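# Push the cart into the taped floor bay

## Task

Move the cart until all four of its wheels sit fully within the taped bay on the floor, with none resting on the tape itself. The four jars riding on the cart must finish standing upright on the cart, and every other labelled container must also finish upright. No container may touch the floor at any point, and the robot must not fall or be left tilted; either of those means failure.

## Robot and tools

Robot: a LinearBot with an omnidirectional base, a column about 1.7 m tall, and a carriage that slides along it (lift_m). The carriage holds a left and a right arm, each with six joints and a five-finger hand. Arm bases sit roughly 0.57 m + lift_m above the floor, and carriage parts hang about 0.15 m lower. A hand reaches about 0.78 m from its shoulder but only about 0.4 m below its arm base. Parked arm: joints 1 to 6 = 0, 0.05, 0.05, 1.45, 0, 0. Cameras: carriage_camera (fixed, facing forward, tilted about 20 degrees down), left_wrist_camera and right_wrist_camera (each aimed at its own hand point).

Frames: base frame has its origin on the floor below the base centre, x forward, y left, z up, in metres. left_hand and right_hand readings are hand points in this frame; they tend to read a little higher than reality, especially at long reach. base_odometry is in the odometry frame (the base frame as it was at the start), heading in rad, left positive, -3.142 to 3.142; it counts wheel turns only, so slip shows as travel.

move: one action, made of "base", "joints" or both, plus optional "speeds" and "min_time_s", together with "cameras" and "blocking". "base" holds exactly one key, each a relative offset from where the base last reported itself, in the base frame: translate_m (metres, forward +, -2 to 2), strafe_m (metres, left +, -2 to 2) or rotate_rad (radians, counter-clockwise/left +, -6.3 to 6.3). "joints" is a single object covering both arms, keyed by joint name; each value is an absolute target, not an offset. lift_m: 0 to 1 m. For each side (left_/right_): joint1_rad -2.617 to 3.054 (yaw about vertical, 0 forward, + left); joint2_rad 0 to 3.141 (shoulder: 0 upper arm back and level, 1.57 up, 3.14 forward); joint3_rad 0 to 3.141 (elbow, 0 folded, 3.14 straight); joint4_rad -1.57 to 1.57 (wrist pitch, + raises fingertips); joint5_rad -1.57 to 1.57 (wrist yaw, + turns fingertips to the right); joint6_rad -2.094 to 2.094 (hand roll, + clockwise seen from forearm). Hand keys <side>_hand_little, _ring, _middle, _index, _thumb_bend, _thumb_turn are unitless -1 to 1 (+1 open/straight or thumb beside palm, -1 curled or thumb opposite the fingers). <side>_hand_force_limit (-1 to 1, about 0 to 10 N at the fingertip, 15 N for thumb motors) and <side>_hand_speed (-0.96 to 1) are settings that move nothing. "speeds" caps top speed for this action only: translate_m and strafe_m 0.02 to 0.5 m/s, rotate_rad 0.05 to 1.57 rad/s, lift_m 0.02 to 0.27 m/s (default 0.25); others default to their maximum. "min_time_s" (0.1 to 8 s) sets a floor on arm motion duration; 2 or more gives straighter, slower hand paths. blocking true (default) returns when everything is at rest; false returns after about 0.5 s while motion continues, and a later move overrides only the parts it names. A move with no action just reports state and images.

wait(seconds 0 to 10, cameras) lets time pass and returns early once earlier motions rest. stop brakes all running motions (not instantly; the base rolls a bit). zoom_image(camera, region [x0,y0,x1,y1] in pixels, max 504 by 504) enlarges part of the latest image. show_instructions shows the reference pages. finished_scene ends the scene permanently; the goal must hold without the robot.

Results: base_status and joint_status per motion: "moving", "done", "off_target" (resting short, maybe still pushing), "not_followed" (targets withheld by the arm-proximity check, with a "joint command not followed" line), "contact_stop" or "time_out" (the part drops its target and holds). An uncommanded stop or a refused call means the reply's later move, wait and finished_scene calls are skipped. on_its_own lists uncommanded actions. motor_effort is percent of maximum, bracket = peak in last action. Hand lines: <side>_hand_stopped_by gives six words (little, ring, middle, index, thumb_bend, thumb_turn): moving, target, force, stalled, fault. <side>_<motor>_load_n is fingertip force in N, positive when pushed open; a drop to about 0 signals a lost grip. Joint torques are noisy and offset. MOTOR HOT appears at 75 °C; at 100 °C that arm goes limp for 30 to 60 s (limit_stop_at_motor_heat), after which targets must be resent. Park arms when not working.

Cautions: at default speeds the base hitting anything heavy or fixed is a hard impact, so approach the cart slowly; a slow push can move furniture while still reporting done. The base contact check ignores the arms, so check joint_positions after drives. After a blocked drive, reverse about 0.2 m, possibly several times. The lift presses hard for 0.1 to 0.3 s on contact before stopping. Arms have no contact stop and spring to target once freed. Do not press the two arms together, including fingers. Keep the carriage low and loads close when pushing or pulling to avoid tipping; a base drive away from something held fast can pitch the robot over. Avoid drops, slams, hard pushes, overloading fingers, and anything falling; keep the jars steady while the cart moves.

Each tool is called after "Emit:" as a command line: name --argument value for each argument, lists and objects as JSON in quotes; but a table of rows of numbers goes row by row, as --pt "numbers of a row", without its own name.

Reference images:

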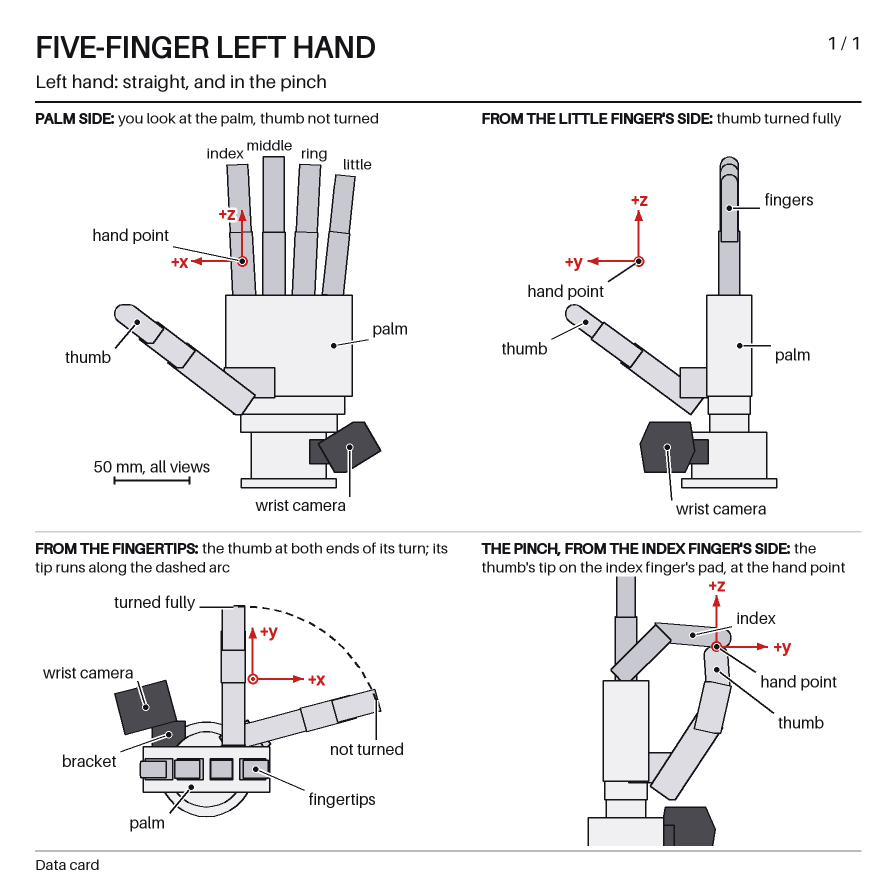

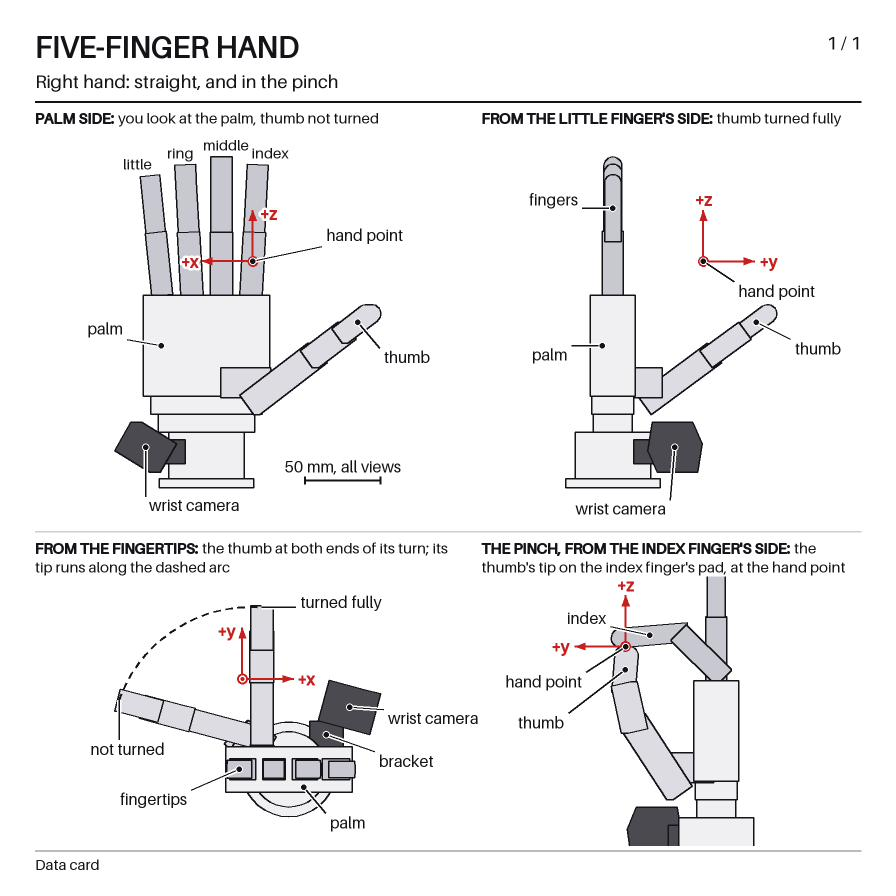

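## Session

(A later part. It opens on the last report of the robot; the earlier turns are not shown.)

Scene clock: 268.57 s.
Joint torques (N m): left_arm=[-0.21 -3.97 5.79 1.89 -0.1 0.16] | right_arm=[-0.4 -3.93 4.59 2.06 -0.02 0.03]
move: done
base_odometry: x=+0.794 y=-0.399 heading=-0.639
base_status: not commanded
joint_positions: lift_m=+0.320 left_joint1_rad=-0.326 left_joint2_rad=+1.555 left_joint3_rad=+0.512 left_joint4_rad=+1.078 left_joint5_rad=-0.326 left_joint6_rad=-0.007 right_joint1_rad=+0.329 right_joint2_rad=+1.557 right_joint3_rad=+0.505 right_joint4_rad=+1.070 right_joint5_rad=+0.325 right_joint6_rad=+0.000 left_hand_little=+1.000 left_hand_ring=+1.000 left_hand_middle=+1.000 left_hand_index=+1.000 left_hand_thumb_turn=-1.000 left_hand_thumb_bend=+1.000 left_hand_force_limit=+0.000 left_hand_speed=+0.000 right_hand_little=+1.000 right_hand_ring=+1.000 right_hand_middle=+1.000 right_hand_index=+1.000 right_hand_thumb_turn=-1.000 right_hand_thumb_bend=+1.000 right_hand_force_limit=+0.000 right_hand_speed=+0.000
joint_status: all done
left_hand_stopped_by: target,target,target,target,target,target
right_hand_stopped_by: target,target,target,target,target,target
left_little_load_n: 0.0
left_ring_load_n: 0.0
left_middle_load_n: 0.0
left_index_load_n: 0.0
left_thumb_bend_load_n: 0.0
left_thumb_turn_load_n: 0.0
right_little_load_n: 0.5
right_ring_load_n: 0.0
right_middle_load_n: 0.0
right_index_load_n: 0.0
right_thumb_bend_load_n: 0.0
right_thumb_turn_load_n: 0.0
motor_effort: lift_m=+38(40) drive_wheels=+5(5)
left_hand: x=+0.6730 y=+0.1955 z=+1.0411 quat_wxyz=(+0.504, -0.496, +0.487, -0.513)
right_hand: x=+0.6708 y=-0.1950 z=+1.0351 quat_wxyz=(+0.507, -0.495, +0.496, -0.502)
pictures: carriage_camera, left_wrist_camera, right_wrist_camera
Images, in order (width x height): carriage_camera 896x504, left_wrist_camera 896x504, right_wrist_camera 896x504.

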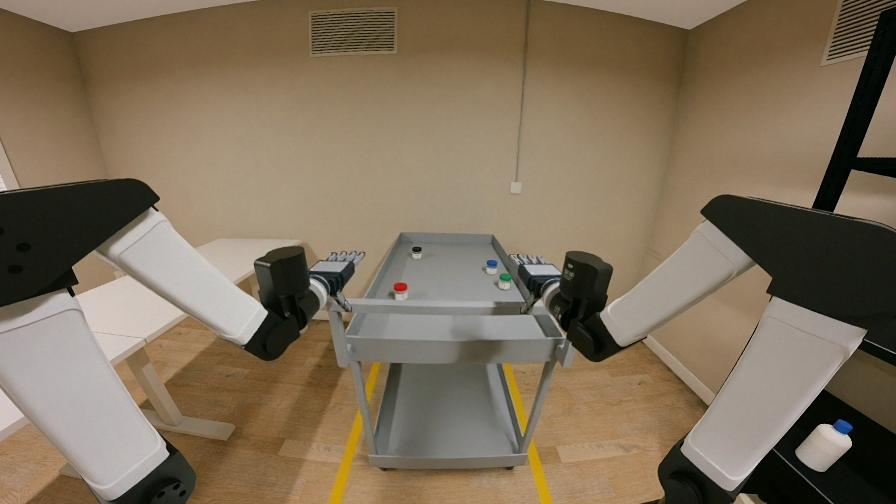

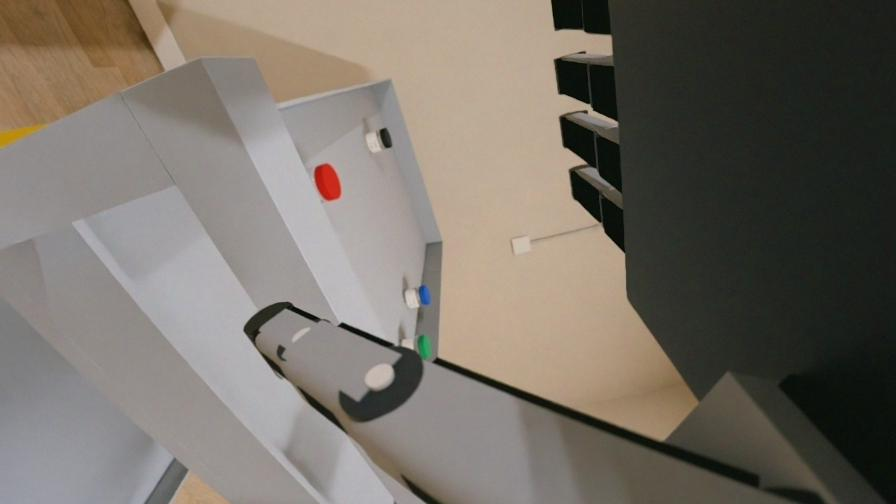

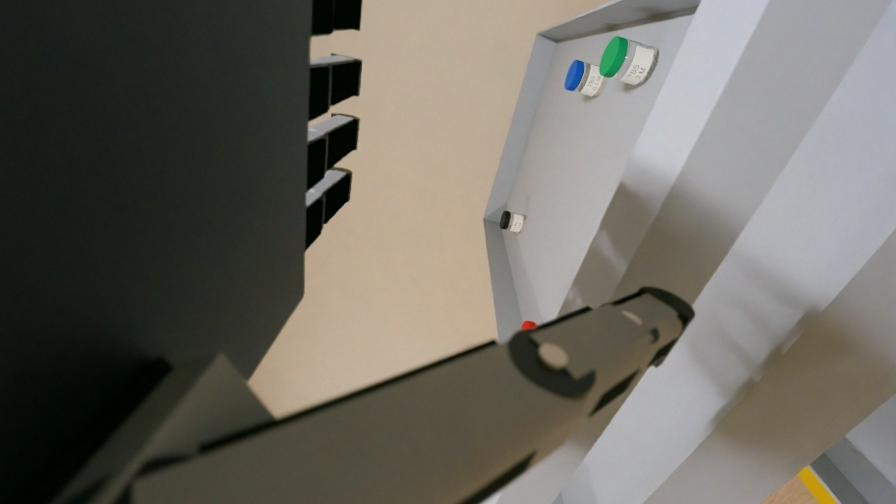

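Emit:
move --joints '{"lift_m": 0.335, "left_joint1_rad": -0.466, "left_joint5_rad": -0.466, "right_joint1_rad": 0.466, "right_joint5_rad": 0.466}' --min_time_s 2

Emit:
move --joints '{"lift_m": 0.305}' --speeds '{"lift_m": 0.03}' --cameras '["all"]'

Emit:
zoom_image --camera "carriage_camera" --region '[300, 220, 600, 420]'

Scene clock: 283.53 s.
Joint torques (N m): left_arm=[-0.31 -4.18 6.04 1.85 -0.24 0.15] | right_arm=[-0.01 -4.16 4.77 2 0.12 0.03]
move: done
base_odometry: x=+0.794 y=-0.399 heading=-0.639
base_status: not commanded
joint_positions: lift_m=+0.335 left_joint1_rad=-0.460 left_joint2_rad=+1.558 left_joint3_rad=+0.509 left_joint4_rad=+1.077 left_joint5_rad=-0.451 left_joint6_rad=-0.007 right_joint1_rad=+0.461 right_joint2_rad=+1.560 right_joint3_rad=+0.502 right_joint4_rad=+1.071 right_joint5_rad=+0.450 right_joint6_rad=+0.000 left_hand_little=+1.000 left_hand_ring=+1.000 left_hand_middle=+1.000 left_hand_index=+1.000 left_hand_thumb_turn=-1.000 left_hand_thumb_bend=+1.000 left_hand_force_limit=+0.000 left_hand_speed=+0.000 right_hand_little=+1.000 right_hand_ring=+1.000 right_hand_middle=+1.000 right_hand_index=+1.000 right_hand_thumb_turn=-1.000 right_hand_thumb_bend=+1.000 right_hand_force_limit=+0.000 right_hand_speed=+0.000
joint_status: all done
left_hand_stopped_by: target,target,target,target,target,target
right_hand_stopped_by: target,target,target,target,target,target
left_little_load_n: 0.0
left_ring_load_n: 0.0
left_middle_load_n: 0.0
left_index_load_n: 0.0
left_thumb_bend_load_n: 0.0
left_thumb_turn_load_n: 0.0
right_little_load_n: 0.0
right_ring_load_n: 0.0
right_middle_load_n: -0.5
right_index_load_n: 0.0
right_thumb_bend_load_n: 0.0
right_thumb_turn_load_n: 0.0
motor_effort: lift_m=+41(52) drive_wheels=+5(6)
left_hand: x=+0.6584 y=+0.1610 z=+1.0528 quat_wxyz=(+0.499, -0.496, +0.491, -0.513)
right_hand: x=+0.6567 y=-0.1617 z=+1.0474 quat_wxyz=(+0.507, -0.498, +0.496, -0.499)
pictures: none

Scene clock: 284.90 s.
Joint torques (N m): left_arm=[-0.36 -4.37 5.91 1.93 -0.21 0.16] | right_arm=[-0.01 -4.23 4.75 2.03 0.1 0.03]
move: done
base_odometry: x=+0.794 y=-0.399 heading=-0.639
base_status: not commanded
joint_positions: lift_m=+0.305 left_joint1_rad=-0.460 left_joint2_rad=+1.558 left_joint3_rad=+0.509 left_joint4_rad=+1.074 left_joint5_rad=-0.452 left_joint6_rad=-0.007 right_joint1_rad=+0.461 right_joint2_rad=+1.560 right_joint3_rad=+0.502 right_joint4_rad=+1.068 right_joint5_rad=+0.451 right_joint6_rad=+0.000 left_hand_little=+1.000 left_hand_ring=+1.000 left_hand_middle=+1.000 left_hand_index=+1.000 left_hand_thumb_turn=-1.000 left_hand_thumb_bend=+1.000 left_hand_force_limit=+0.000 left_hand_speed=+0.000 right_hand_little=+1.000 right_hand_ring=+1.000 right_hand_middle=+1.000 right_hand_index=+1.000 right_hand_thumb_turn=-1.000 right_hand_thumb_bend=+1.000 right_hand_force_limit=+0.000 right_hand_speed=+0.000
joint_status: all done
left_hand_stopped_by: target,target,target,target,target,target
right_hand_stopped_by: target,target,target,target,target,target
left_little_load_n: 0.0
left_ring_load_n: 0.0
left_middle_load_n: 0.0
left_index_load_n: 0.0
left_thumb_bend_load_n: 0.0
left_thumb_turn_load_n: 0.0
right_little_load_n: 0.0
right_ring_load_n: 0.0
right_middle_load_n: 0.0
right_index_load_n: 0.0
right_thumb_bend_load_n: 0.0
right_thumb_turn_load_n: 0.0
motor_effort: lift_m=+38(41) drive_wheels=+5(6)
left_hand: x=+0.6583 y=+0.1613 z=+1.0222 quat_wxyz=(+0.499, -0.497, +0.492, -0.512)
right_hand: x=+0.6566 y=-0.1619 z=+1.0169 quat_wxyz=(+0.506, -0.499, +0.496, -0.499)
pictures: carriage_camera, left_wrist_camera, right_wrist_camera
Images, in order (width x height): carriage_camera 896x504, left_wrist_camera 896x504, right_wrist_camera 896x504.

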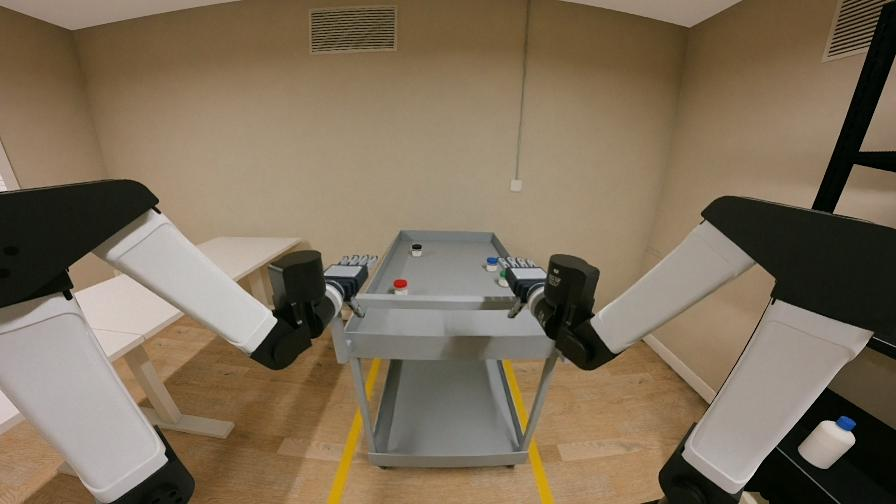

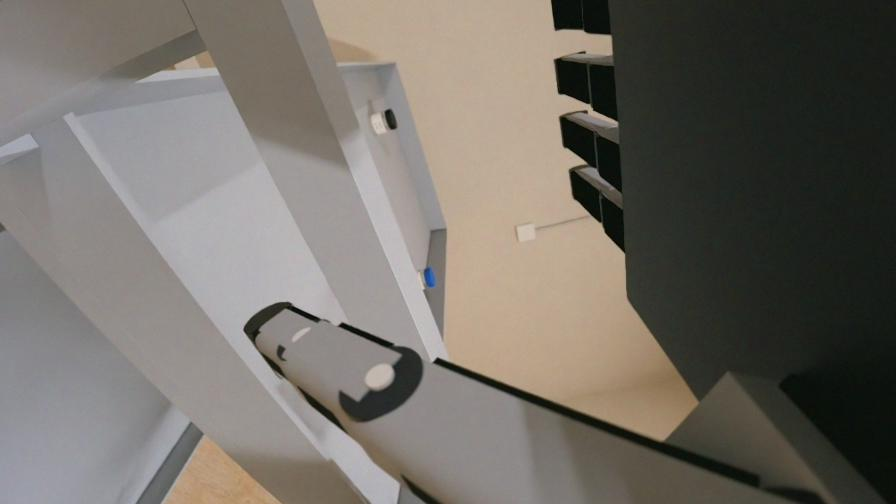

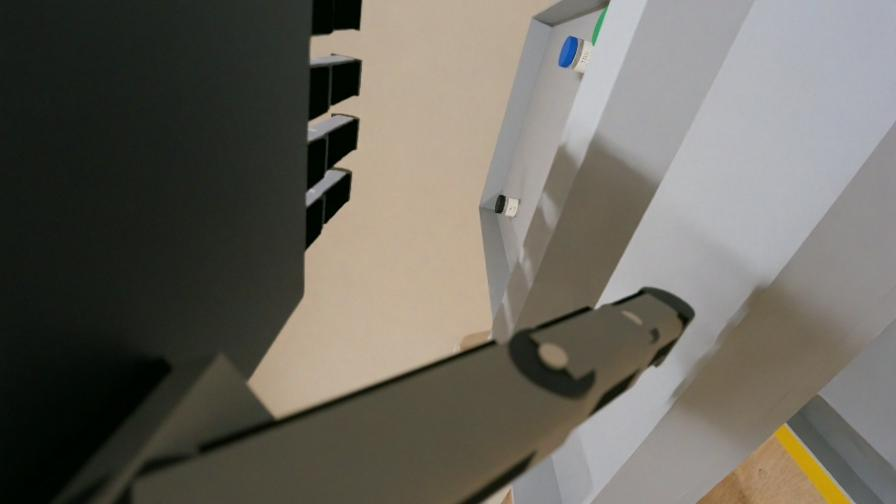

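Scaled by 1.680 from the camera's image (finer frame: 1280x720).

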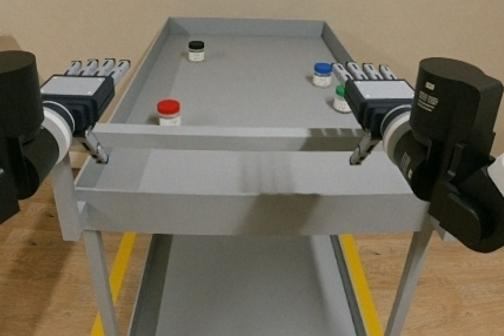

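Emit:
move --joints '{"lift_m": 0.265}' --speeds '{"lift_m": 0.03}' --cameras '["all"]'

Emit:
zoom_image --camera "carriage_camera" --region '[300, 220, 600, 420]'

Scene clock: 293.30 s.
Joint torques (N m): left_arm=[-0.32 -4.29 6.01 1.92 -0.19 0.16] | right_arm=[-0.02 -4.15 4.77 2.03 0.1 0.03]
move: done
base_odometry: x=+0.794 y=-0.399 heading=-0.639
base_status: not commanded
joint_positions: lift_m=+0.265 left_joint1_rad=-0.460 left_joint2_rad=+1.558 left_joint3_rad=+0.509 left_joint4_rad=+1.073 left_joint5_rad=-0.453 left_joint6_rad=-0.007 right_joint1_rad=+0.461 right_joint2_rad=+1.560 right_joint3_rad=+0.502 right_joint4_rad=+1.067 right_joint5_rad=+0.452 right_joint6_rad=+0.000 left_hand_little=+1.000 left_hand_ring=+1.000 left_hand_middle=+1.000 left_hand_index=+1.000 left_hand_thumb_turn=-1.000 left_hand_thumb_bend=+1.000 left_hand_force_limit=+0.000 left_hand_speed=+0.000 right_hand_little=+1.000 right_hand_ring=+1.000 right_hand_middle=+1.000 right_hand_index=+1.000 right_hand_thumb_turn=-1.000 right_hand_thumb_bend=+1.000 right_hand_force_limit=+0.000 right_hand_speed=+0.000
joint_status: all done
left_hand_stopped_by: target,target,target,target,target,target
right_hand_stopped_by: target,target,target,target,target,target
left_little_load_n: -0.5
left_ring_load_n: 0.0
left_middle_load_n: 0.0
left_index_load_n: 0.0
left_thumb_bend_load_n: 0.0
left_thumb_turn_load_n: 0.0
right_little_load_n: 0.0
right_ring_load_n: 0.0
right_middle_load_n: 0.0
right_index_load_n: 0.0
right_thumb_bend_load_n: 0.0
right_thumb_turn_load_n: 0.0
motor_effort: lift_m=+38(41) drive_wheels=+5(6)
left_hand: x=+0.6583 y=+0.1614 z=+0.9818 quat_wxyz=(+0.499, -0.497, +0.492, -0.511)
right_hand: x=+0.6565 y=-0.1620 z=+0.9765 quat_wxyz=(+0.505, -0.499, +0.497, -0.499)
pictures: carriage_camera, left_wrist_camera, right_wrist_camera
Images, in order (width x height): carriage_camera 896x504, left_wrist_camera 896x504, right_wrist_camera 896x504.

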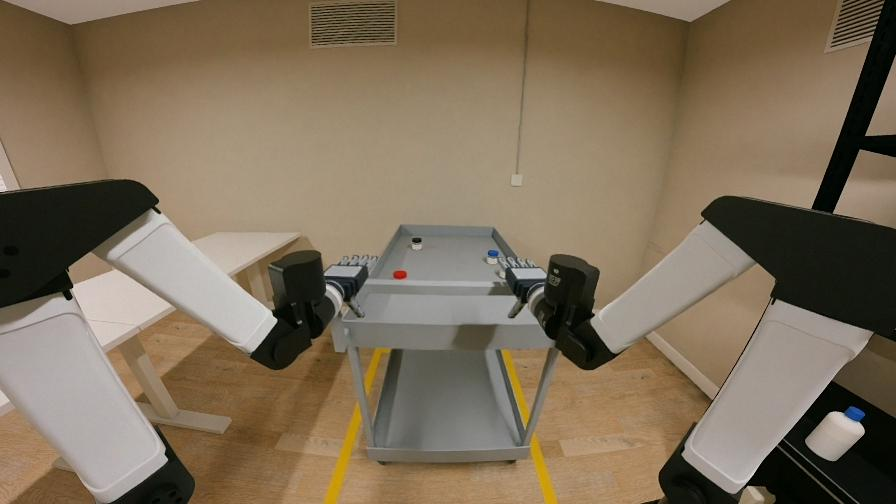

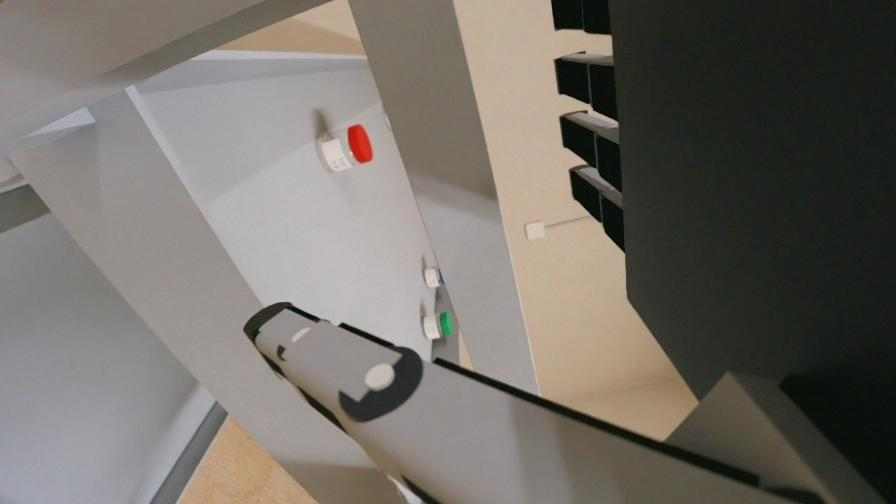

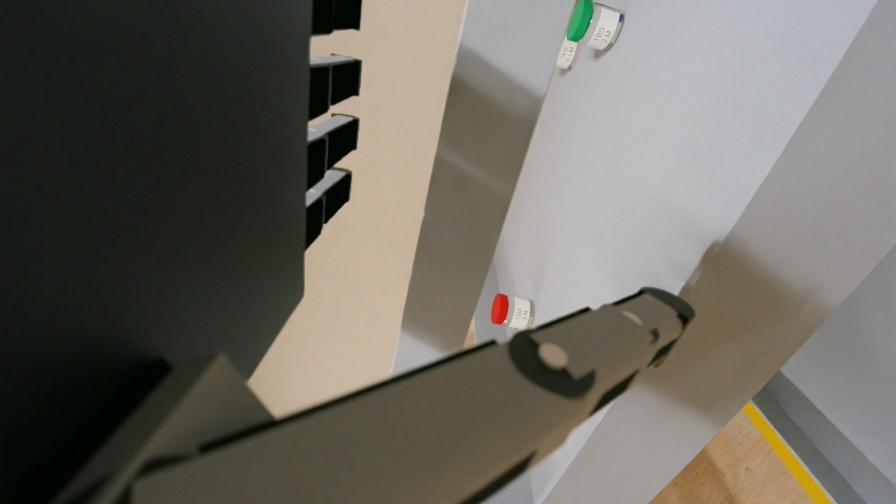

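Scaled by 1.680 from the camera's image (finer frame: 1280x720).

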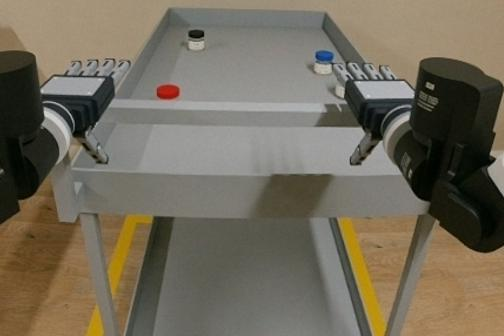

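Emit:
move --joints '{"lift_m": 0.25}' --speeds '{"lift_m": 0.02}' --cameras '["all"]'

Emit:
zoom_image --camera "carriage_camera" --region '[300, 220, 600, 420]'

Scene clock: 300.37 s.
Joint torques (N m): left_arm=[-0.34 -4.18 5.97 1.88 -0.2 0.16] | right_arm=[-0.01 -4.19 4.83 2.05 0.1 0.03]
move: done
base_odometry: x=+0.794 y=-0.399 heading=-0.639
base_status: not commanded
joint_positions: lift_m=+0.250 left_joint1_rad=-0.460 left_joint2_rad=+1.558 left_joint3_rad=+0.509 left_joint4_rad=+1.070 left_joint5_rad=-0.453 left_joint6_rad=-0.007 right_joint1_rad=+0.461 right_joint2_rad=+1.560 right_joint3_rad=+0.502 right_joint4_rad=+1.065 right_joint5_rad=+0.452 right_joint6_rad=+0.000 left_hand_little=+1.000 left_hand_ring=+1.000 left_hand_middle=+1.000 left_hand_index=+1.000 left_hand_thumb_turn=-1.000 left_hand_thumb_bend=+1.000 left_hand_force_limit=+0.000 left_hand_speed=+0.000 right_hand_little=+1.000 right_hand_ring=+1.000 right_hand_middle=+1.000 right_hand_index=+1.000 right_hand_thumb_turn=-1.000 right_hand_thumb_bend=+1.000 right_hand_force_limit=+0.000 right_hand_speed=+0.000
joint_status: all done
left_hand_stopped_by: target,target,target,target,target,target
right_hand_stopped_by: target,target,target,target,target,target
left_little_load_n: 0.0
left_ring_load_n: 0.0
left_middle_load_n: 0.0
left_index_load_n: 0.0
left_thumb_bend_load_n: 0.0
left_thumb_turn_load_n: 0.0
right_little_load_n: 0.0
right_ring_load_n: 0.0
right_middle_load_n: 0.0
right_index_load_n: 0.0
right_thumb_bend_load_n: 0.0
right_thumb_turn_load_n: 0.0
motor_effort: lift_m=+38(42) drive_wheels=+5(6)
left_hand: x=+0.6581 y=+0.1615 z=+0.9660 quat_wxyz=(+0.499, -0.498, +0.493, -0.510)
right_hand: x=+0.6564 y=-0.1621 z=+0.9610 quat_wxyz=(+0.505, -0.500, +0.497, -0.499)
pictures: carriage_camera, left_wrist_camera, right_wrist_camera
Images, in order (width x height): carriage_camera 896x504, left_wrist_camera 896x504, right_wrist_camera 896x504.

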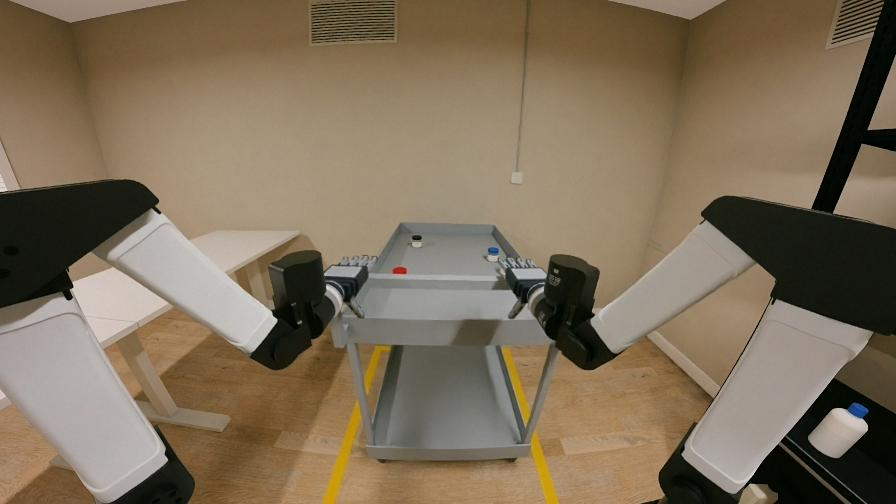

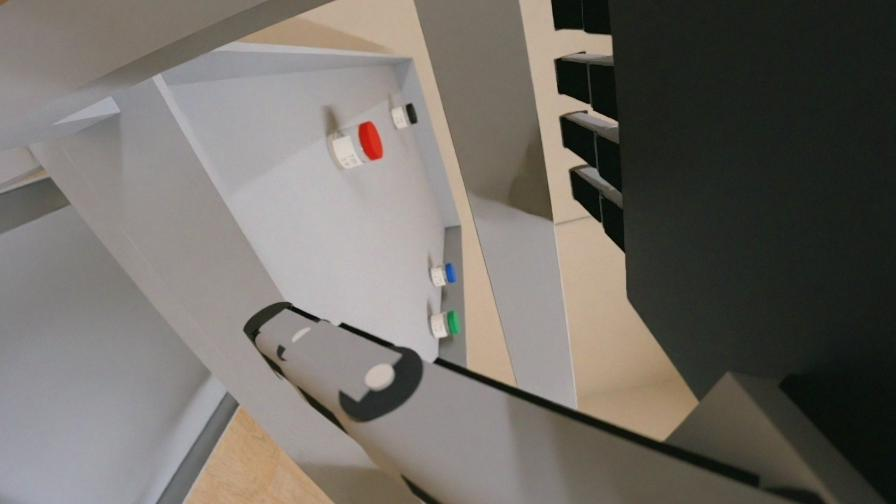

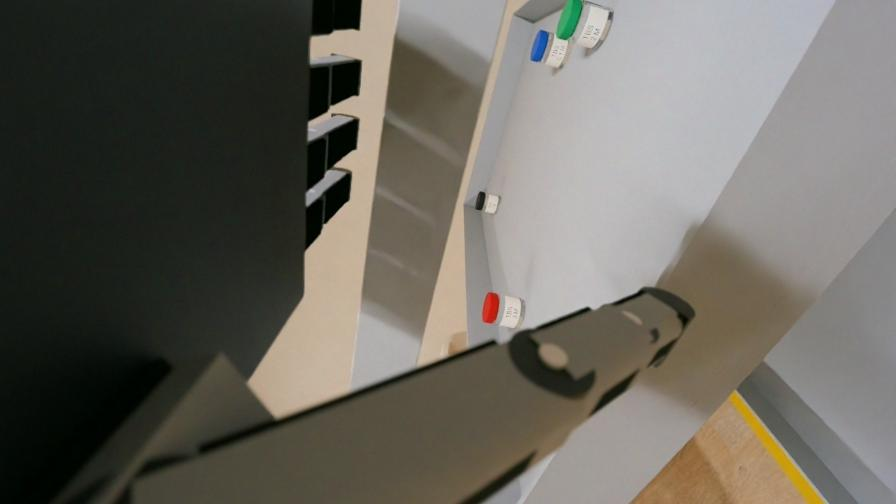

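Scaled by 1.680 from the camera's image (finer frame: 1280x720).

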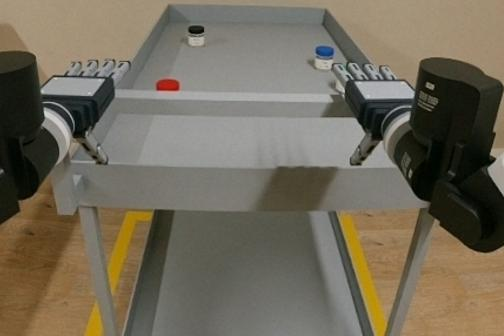

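Emit:
move --joints '{"lift_m": 0.262}' --speeds '{"lift_m": 0.03}' --cameras '[]'

Emit:
move --base '{"translate_m": 0.035}' --speeds '{"translate_m": 0.05}' --cameras '["left_wrist_camera", "right_wrist_camera"]'

Emit:
move --joints '{"lift_m": 0.248}' --speeds '{"lift_m": 0.02}' --cameras '["all"]'

Scene clock: 311.77 s.
Joint torques (N m): left_arm=[-0.35 -4.27 5.89 1.93 -0.2 0.15] | right_arm=[-0.01 -4.16 4.79 2.05 0.1 0.03]
move: done
base_odometry: x=+0.794 y=-0.399 heading=-0.639
base_status: not commanded
joint_positions: lift_m=+0.262 left_joint1_rad=-0.460 left_joint2_rad=+1.558 left_joint3_rad=+0.509 left_joint4_rad=+1.071 left_joint5_rad=-0.453 left_joint6_rad=-0.007 right_joint1_rad=+0.461 right_joint2_rad=+1.560 right_joint3_rad=+0.502 right_joint4_rad=+1.067 right_joint5_rad=+0.452 right_joint6_rad=+0.000 left_hand_little=+1.000 left_hand_ring=+1.000 left_hand_middle=+1.000 left_hand_index=+1.000 left_hand_thumb_turn=-1.000 left_hand_thumb_bend=+1.000 left_hand_force_limit=+0.000 left_hand_speed=+0.000 right_hand_little=+1.000 right_hand_ring=+1.000 right_hand_middle=+1.000 right_hand_index=+1.000 right_hand_thumb_turn=-1.000 right_hand_thumb_bend=+1.000 right_hand_force_limit=+0.000 right_hand_speed=+0.000
joint_status: all done
left_hand_stopped_by: target,target,target,target,target,target
right_hand_stopped_by: target,target,target,target,target,target
left_little_load_n: 0.0
left_ring_load_n: 0.0
left_middle_load_n: -0.5
left_index_load_n: 0.0
left_thumb_bend_load_n: 0.0
left_thumb_turn_load_n: 0.0
right_little_load_n: 0.0
right_ring_load_n: 0.0
right_middle_load_n: 0.0
right_index_load_n: 0.0
right_thumb_bend_load_n: 0.0
right_thumb_turn_load_n: 0.0
motor_effort: lift_m=+43(51) drive_wheels=+5(6)
left_hand: x=+0.6582 y=+0.1615 z=+0.9779 quat_wxyz=(+0.499, -0.498, +0.493, -0.511)
right_hand: x=+0.6565 y=-0.1621 z=+0.9732 quat_wxyz=(+0.505, -0.499, +0.497, -0.499)

Scene clock: 312.97 s.
Joint torques (N m): left_arm=[-0.21 -4.23 5.96 1.92 -0.2 0.16] | right_arm=[-0.13 -4.16 4.83 2.05 0.06 0.03]
move: done
base_odometry: x=+0.822 y=-0.419 heading=-0.638
base_status: done
joint_positions: lift_m=+0.262 left_joint1_rad=-0.461 left_joint2_rad=+1.558 left_joint3_rad=+0.509 left_joint4_rad=+1.071 left_joint5_rad=-0.453 left_joint6_rad=-0.007 right_joint1_rad=+0.462 right_joint2_rad=+1.560 right_joint3_rad=+0.502 right_joint4_rad=+1.067 right_joint5_rad=+0.454 right_joint6_rad=+0.000 left_hand_little=+1.000 left_hand_ring=+1.000 left_hand_middle=+1.000 left_hand_index=+1.000 left_hand_thumb_turn=-1.000 left_hand_thumb_bend=+1.000 left_hand_force_limit=+0.000 left_hand_speed=+0.000 right_hand_little=+1.000 right_hand_ring=+1.000 right_hand_middle=+1.000 right_hand_index=+1.000 right_hand_thumb_turn=-1.000 right_hand_thumb_bend=+1.000 right_hand_force_limit=+0.000 right_hand_speed=+0.000
joint_status: not commanded
left_hand_stopped_by: target,target,target,target,target,target
right_hand_stopped_by: target,target,target,target,target,target
left_little_load_n: 0.0
left_ring_load_n: -0.5
left_middle_load_n: -0.5
left_index_load_n: 0.0
left_thumb_bend_load_n: -0.5
left_thumb_turn_load_n: 0.0
right_little_load_n: 0.0
right_ring_load_n: 0.0
right_middle_load_n: 0.0
right_index_load_n: 0.0
right_thumb_bend_load_n: 0.0
right_thumb_turn_load_n: 0.0
motor_effort: lift_m=+43(43) drive_wheels=-7(13)
left_hand: x=+0.6580 y=+0.1609 z=+0.9779 quat_wxyz=(+0.498, -0.497, +0.493, -0.511)
right_hand: x=+0.6564 y=-0.1620 z=+0.9732 quat_wxyz=(+0.505, -0.499, +0.497, -0.499)
Images, in order (width x height): left_wrist_camera 896x504, right_wrist_camera 896x504.

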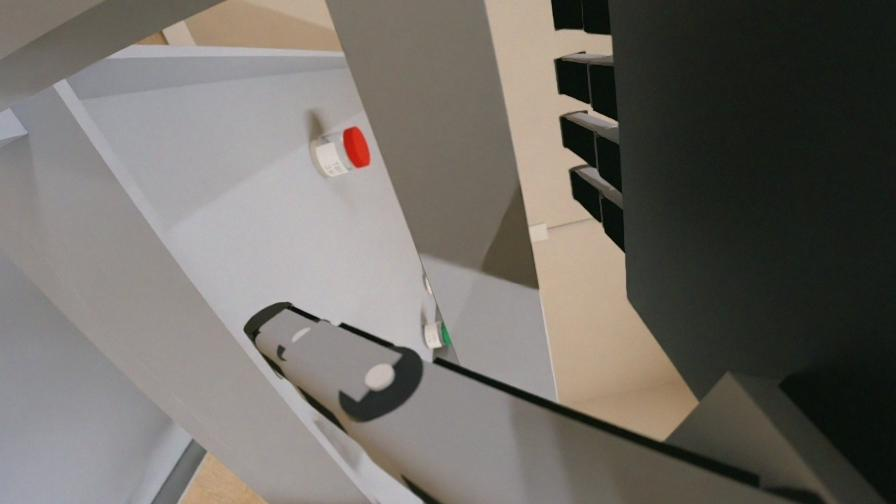

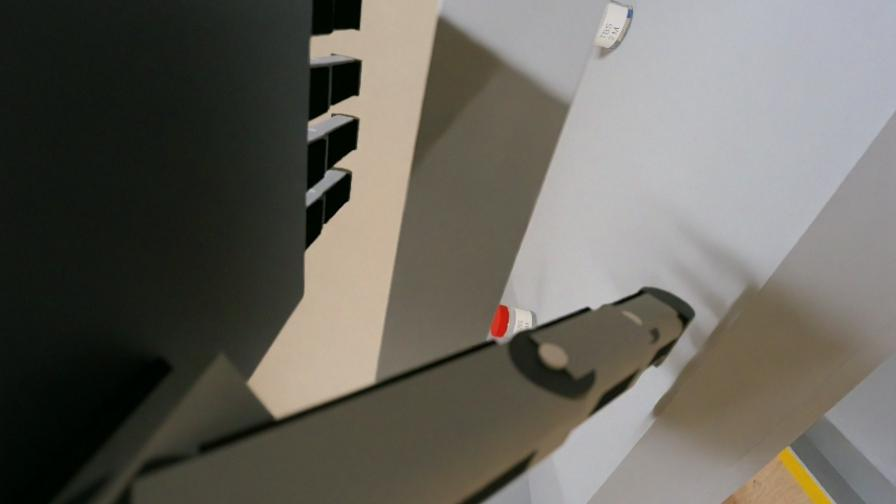

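Scene clock: 313.97 s.
Joint torques (N m): left_arm=[-0.23 -4.15 6.01 1.94 -0.19 0.15] | right_arm=[-0.13 -4.12 4.77 2.07 0.07 0.03]
move: done
base_odometry: x=+0.822 y=-0.419 heading=-0.638
base_status: not commanded
joint_positions: lift_m=+0.248 left_joint1_rad=-0.461 left_joint2_rad=+1.558 left_joint3_rad=+0.509 left_joint4_rad=+1.070 left_joint5_rad=-0.453 left_joint6_rad=-0.007 right_joint1_rad=+0.462 right_joint2_rad=+1.560 right_joint3_rad=+0.502 right_joint4_rad=+1.066 right_joint5_rad=+0.454 right_joint6_rad=+0.000 left_hand_little=+1.000 left_hand_ring=+1.000 left_hand_middle=+1.000 left_hand_index=+1.000 left_hand_thumb_turn=-1.000 left_hand_thumb_bend=+1.000 left_hand_force_limit=+0.000 left_hand_speed=+0.000 right_hand_little=+1.000 right_hand_ring=+1.000 right_hand_middle=+1.000 right_hand_index=+1.000 right_hand_thumb_turn=-1.000 right_hand_thumb_bend=+1.000 right_hand_force_limit=+0.000 right_hand_speed=+0.000
joint_status: all done
left_hand_stopped_by: target,target,target,target,target,target
right_hand_stopped_by: target,target,target,target,target,target
left_little_load_n: 0.0
left_ring_load_n: 0.0
left_middle_load_n: 0.0
left_index_load_n: 0.0
left_thumb_bend_load_n: 0.0
left_thumb_turn_load_n: 0.0
right_little_load_n: 0.0
right_ring_load_n: -0.5
right_middle_load_n: 0.0
right_index_load_n: 0.0
right_thumb_bend_load_n: 0.0
right_thumb_turn_load_n: 0.0
motor_effort: lift_m=+37(39) drive_wheels=-7(7)
left_hand: x=+0.6579 y=+0.1609 z=+0.9641 quat_wxyz=(+0.498, -0.497, +0.493, -0.511)
right_hand: x=+0.6563 y=-0.1621 z=+0.9593 quat_wxyz=(+0.505, -0.499, +0.497, -0.499)
pictures: carriage_camera, left_wrist_camera, right_wrist_camera
Images, in order (width x height): carriage_camera 896x504, left_wrist_camera 896x504, right_wrist_camera 896x504.

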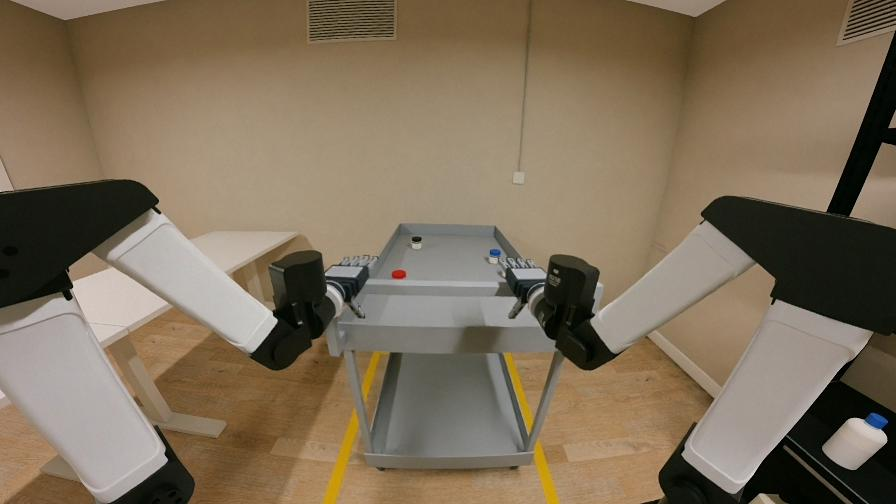

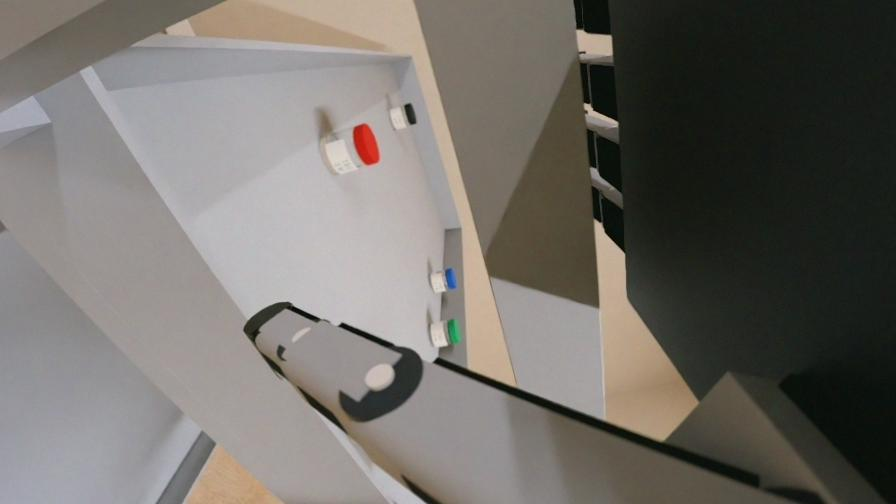

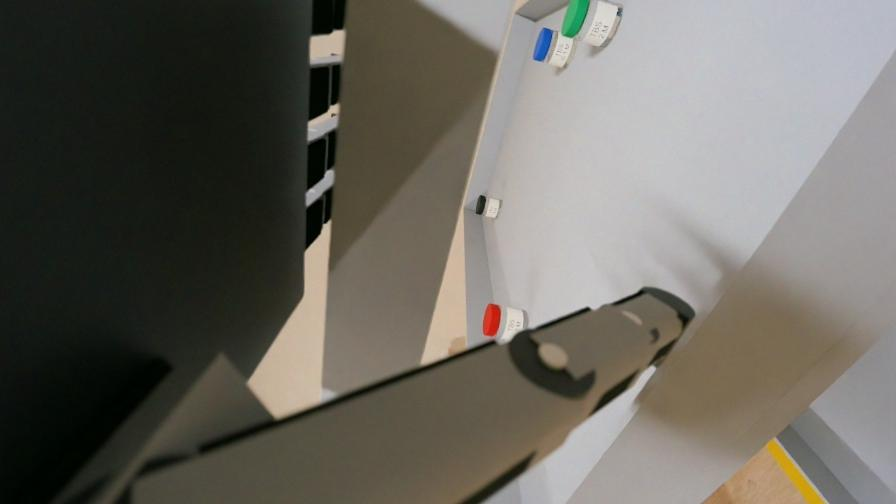

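Emit:
move --joints '{"lift_m": 0.244, "left_hand_speed": -0.8, "right_hand_speed": -0.8}' --speeds '{"lift_m": 0.02}' --cameras '[]'

Emit:
move --joints '{"left_hand_index": -1, "left_hand_middle": -1, "left_hand_ring": -1, "left_hand_little": -1, "right_hand_index": -1, "right_hand_middle": -1, "right_hand_ring": -1, "right_hand_little": -1}' --cameras '["all"]'

Scene clock: 322.07 s.
Joint torques (N m): left_arm=[-0.23 -4.26 6.04 1.92 -0.2 0.15] | right_arm=[-0.12 -4.15 4.75 2.05 0.07 0.03]
move: done
base_odometry: x=+0.822 y=-0.419 heading=-0.638
base_status: not commanded
joint_positions: lift_m=+0.244 left_joint1_rad=-0.461 left_joint2_rad=+1.558 left_joint3_rad=+0.509 left_joint4_rad=+1.071 left_joint5_rad=-0.453 left_joint6_rad=-0.007 right_joint1_rad=+0.462 right_joint2_rad=+1.560 right_joint3_rad=+0.502 right_joint4_rad=+1.066 right_joint5_rad=+0.454 right_joint6_rad=+0.000 left_hand_little=+1.000 left_hand_ring=+1.000 left_hand_middle=+1.000 left_hand_index=+1.000 left_hand_thumb_turn=-1.000 left_hand_thumb_bend=+1.000 left_hand_force_limit=+0.000 left_hand_speed=-0.800 right_hand_little=+1.000 right_hand_ring=+1.000 right_hand_middle=+1.000 right_hand_index=+1.000 right_hand_thumb_turn=-1.000 right_hand_thumb_bend=+1.000 right_hand_force_limit=+0.000 right_hand_speed=-0.800
joint_status: all done
left_hand_stopped_by: target,target,target,target,target,target
right_hand_stopped_by: target,target,target,target,target,target
left_little_load_n: 0.0
left_ring_load_n: 0.0
left_middle_load_n: -0.5
left_index_load_n: 0.0
left_thumb_bend_load_n: 0.0
left_thumb_turn_load_n: 0.0
right_little_load_n: 0.0
right_ring_load_n: 0.0
right_middle_load_n: 0.0
right_index_load_n: 0.0
right_thumb_bend_load_n: 0.0
right_thumb_turn_load_n: 0.0
motor_effort: lift_m=+37(40) drive_wheels=-6(7)
left_hand: x=+0.6580 y=+0.1609 z=+0.9603 quat_wxyz=(+0.498, -0.497, +0.493, -0.511)
right_hand: x=+0.6563 y=-0.1621 z=+0.9552 quat_wxyz=(+0.505, -0.499, +0.497, -0.499)

Scene clock: 325.93 s.
Joint torques (N m): left_arm=[-0.2 -4.19 6.01 1.92 -0.2 0.15] | right_arm=[-0.16 -4.74 4.75 2.2 0.09 -0.18]
move: off_target
base_odometry: x=+0.822 y=-0.419 heading=-0.638
base_status: not commanded
joint_positions: lift_m=+0.244 left_joint1_rad=-0.461 left_joint2_rad=+1.558 left_joint3_rad=+0.509 left_joint4_rad=+1.070 left_joint5_rad=-0.453 left_joint6_rad=-0.007 right_joint1_rad=+0.462 right_joint2_rad=+1.567 right_joint3_rad=+0.502 right_joint4_rad=+1.052 right_joint5_rad=+0.453 right_joint6_rad=+0.019 left_hand_little=-0.607 left_hand_ring=-0.552 left_hand_middle=-0.459 left_hand_index=-0.402 left_hand_thumb_turn=-1.000 left_hand_thumb_bend=+1.000 left_hand_force_limit=+0.000 left_hand_speed=-0.800 right_hand_little=-0.902 right_hand_ring=-0.882 right_hand_middle=-0.865 right_hand_index=-0.864 right_hand_thumb_turn=-1.000 right_hand_thumb_bend=+1.000 right_hand_force_limit=+0.000 right_hand_speed=-0.800
joint_status: left_hand_little off_target (ended at -0.607, target -1.000); left_hand_ring off_target (ended at -0.552, target -1.000); left_hand_middle off_target (ended at -0.459, target -1.000); left_hand_index off_target (ended at -0.402, target -1.000); right_hand_little off_target (ended at -0.902, target -1.000); right_hand_ring off_target (ended at -0.882, target -1.000); right_hand_middle off_target (ended at -0.865, target -1.000); right_hand_index off_target (ended at -0.864, target -1.000)
left_hand_stopped_by: force,force,force,force,target,target
right_hand_stopped_by: force,force,force,force,target,target
left_little_load_n: 0.0
left_ring_load_n: 0.0
left_middle_load_n: 0.0
left_index_load_n: 0.0
left_thumb_bend_load_n: 0.0
left_thumb_turn_load_n: 0.0
right_little_load_n: 5.0
right_ring_load_n: 5.5
right_middle_load_n: 4.0
right_index_load_n: 4.5
right_thumb_bend_load_n: 0.0
right_thumb_turn_load_n: 0.0
motor_effort: lift_m=+37(37) drive_wheels=-7(7)
left_hand: x=+0.6579 y=+0.1608 z=+0.9600 quat_wxyz=(+0.498, -0.497, +0.494, -0.511)
right_hand: x=+0.6556 y=-0.1609 z=+0.9490 quat_wxyz=(+0.503, -0.502, +0.504, -0.491)
pictures: carriage_camera, left_wrist_camera, right_wrist_camera
Images, in order (width x height): carriage_camera 896x504, left_wrist_camera 896x504, right_wrist_camera 896x504.

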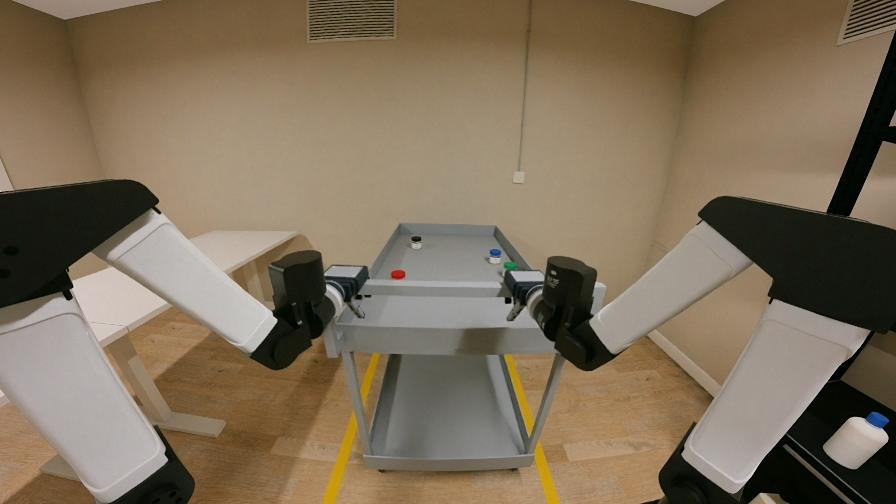

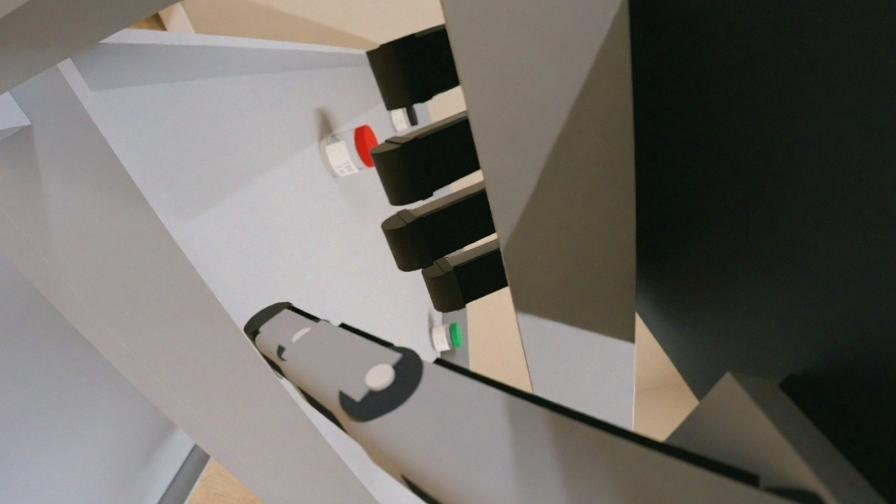

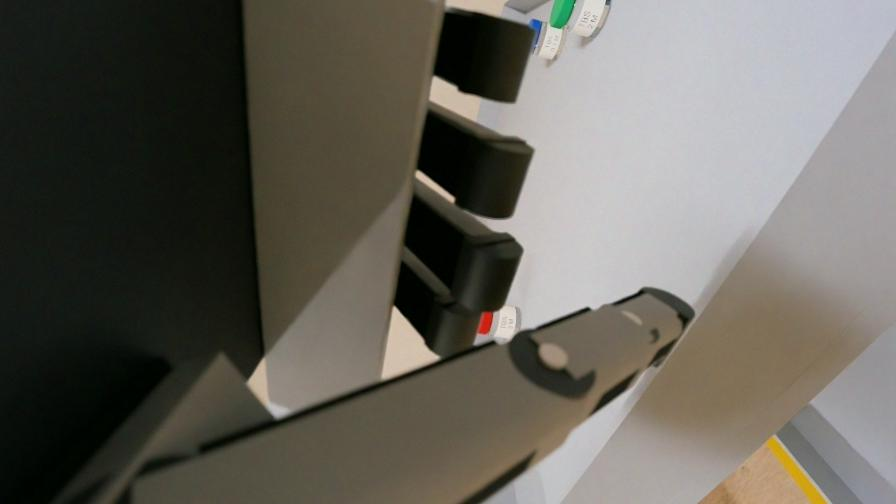

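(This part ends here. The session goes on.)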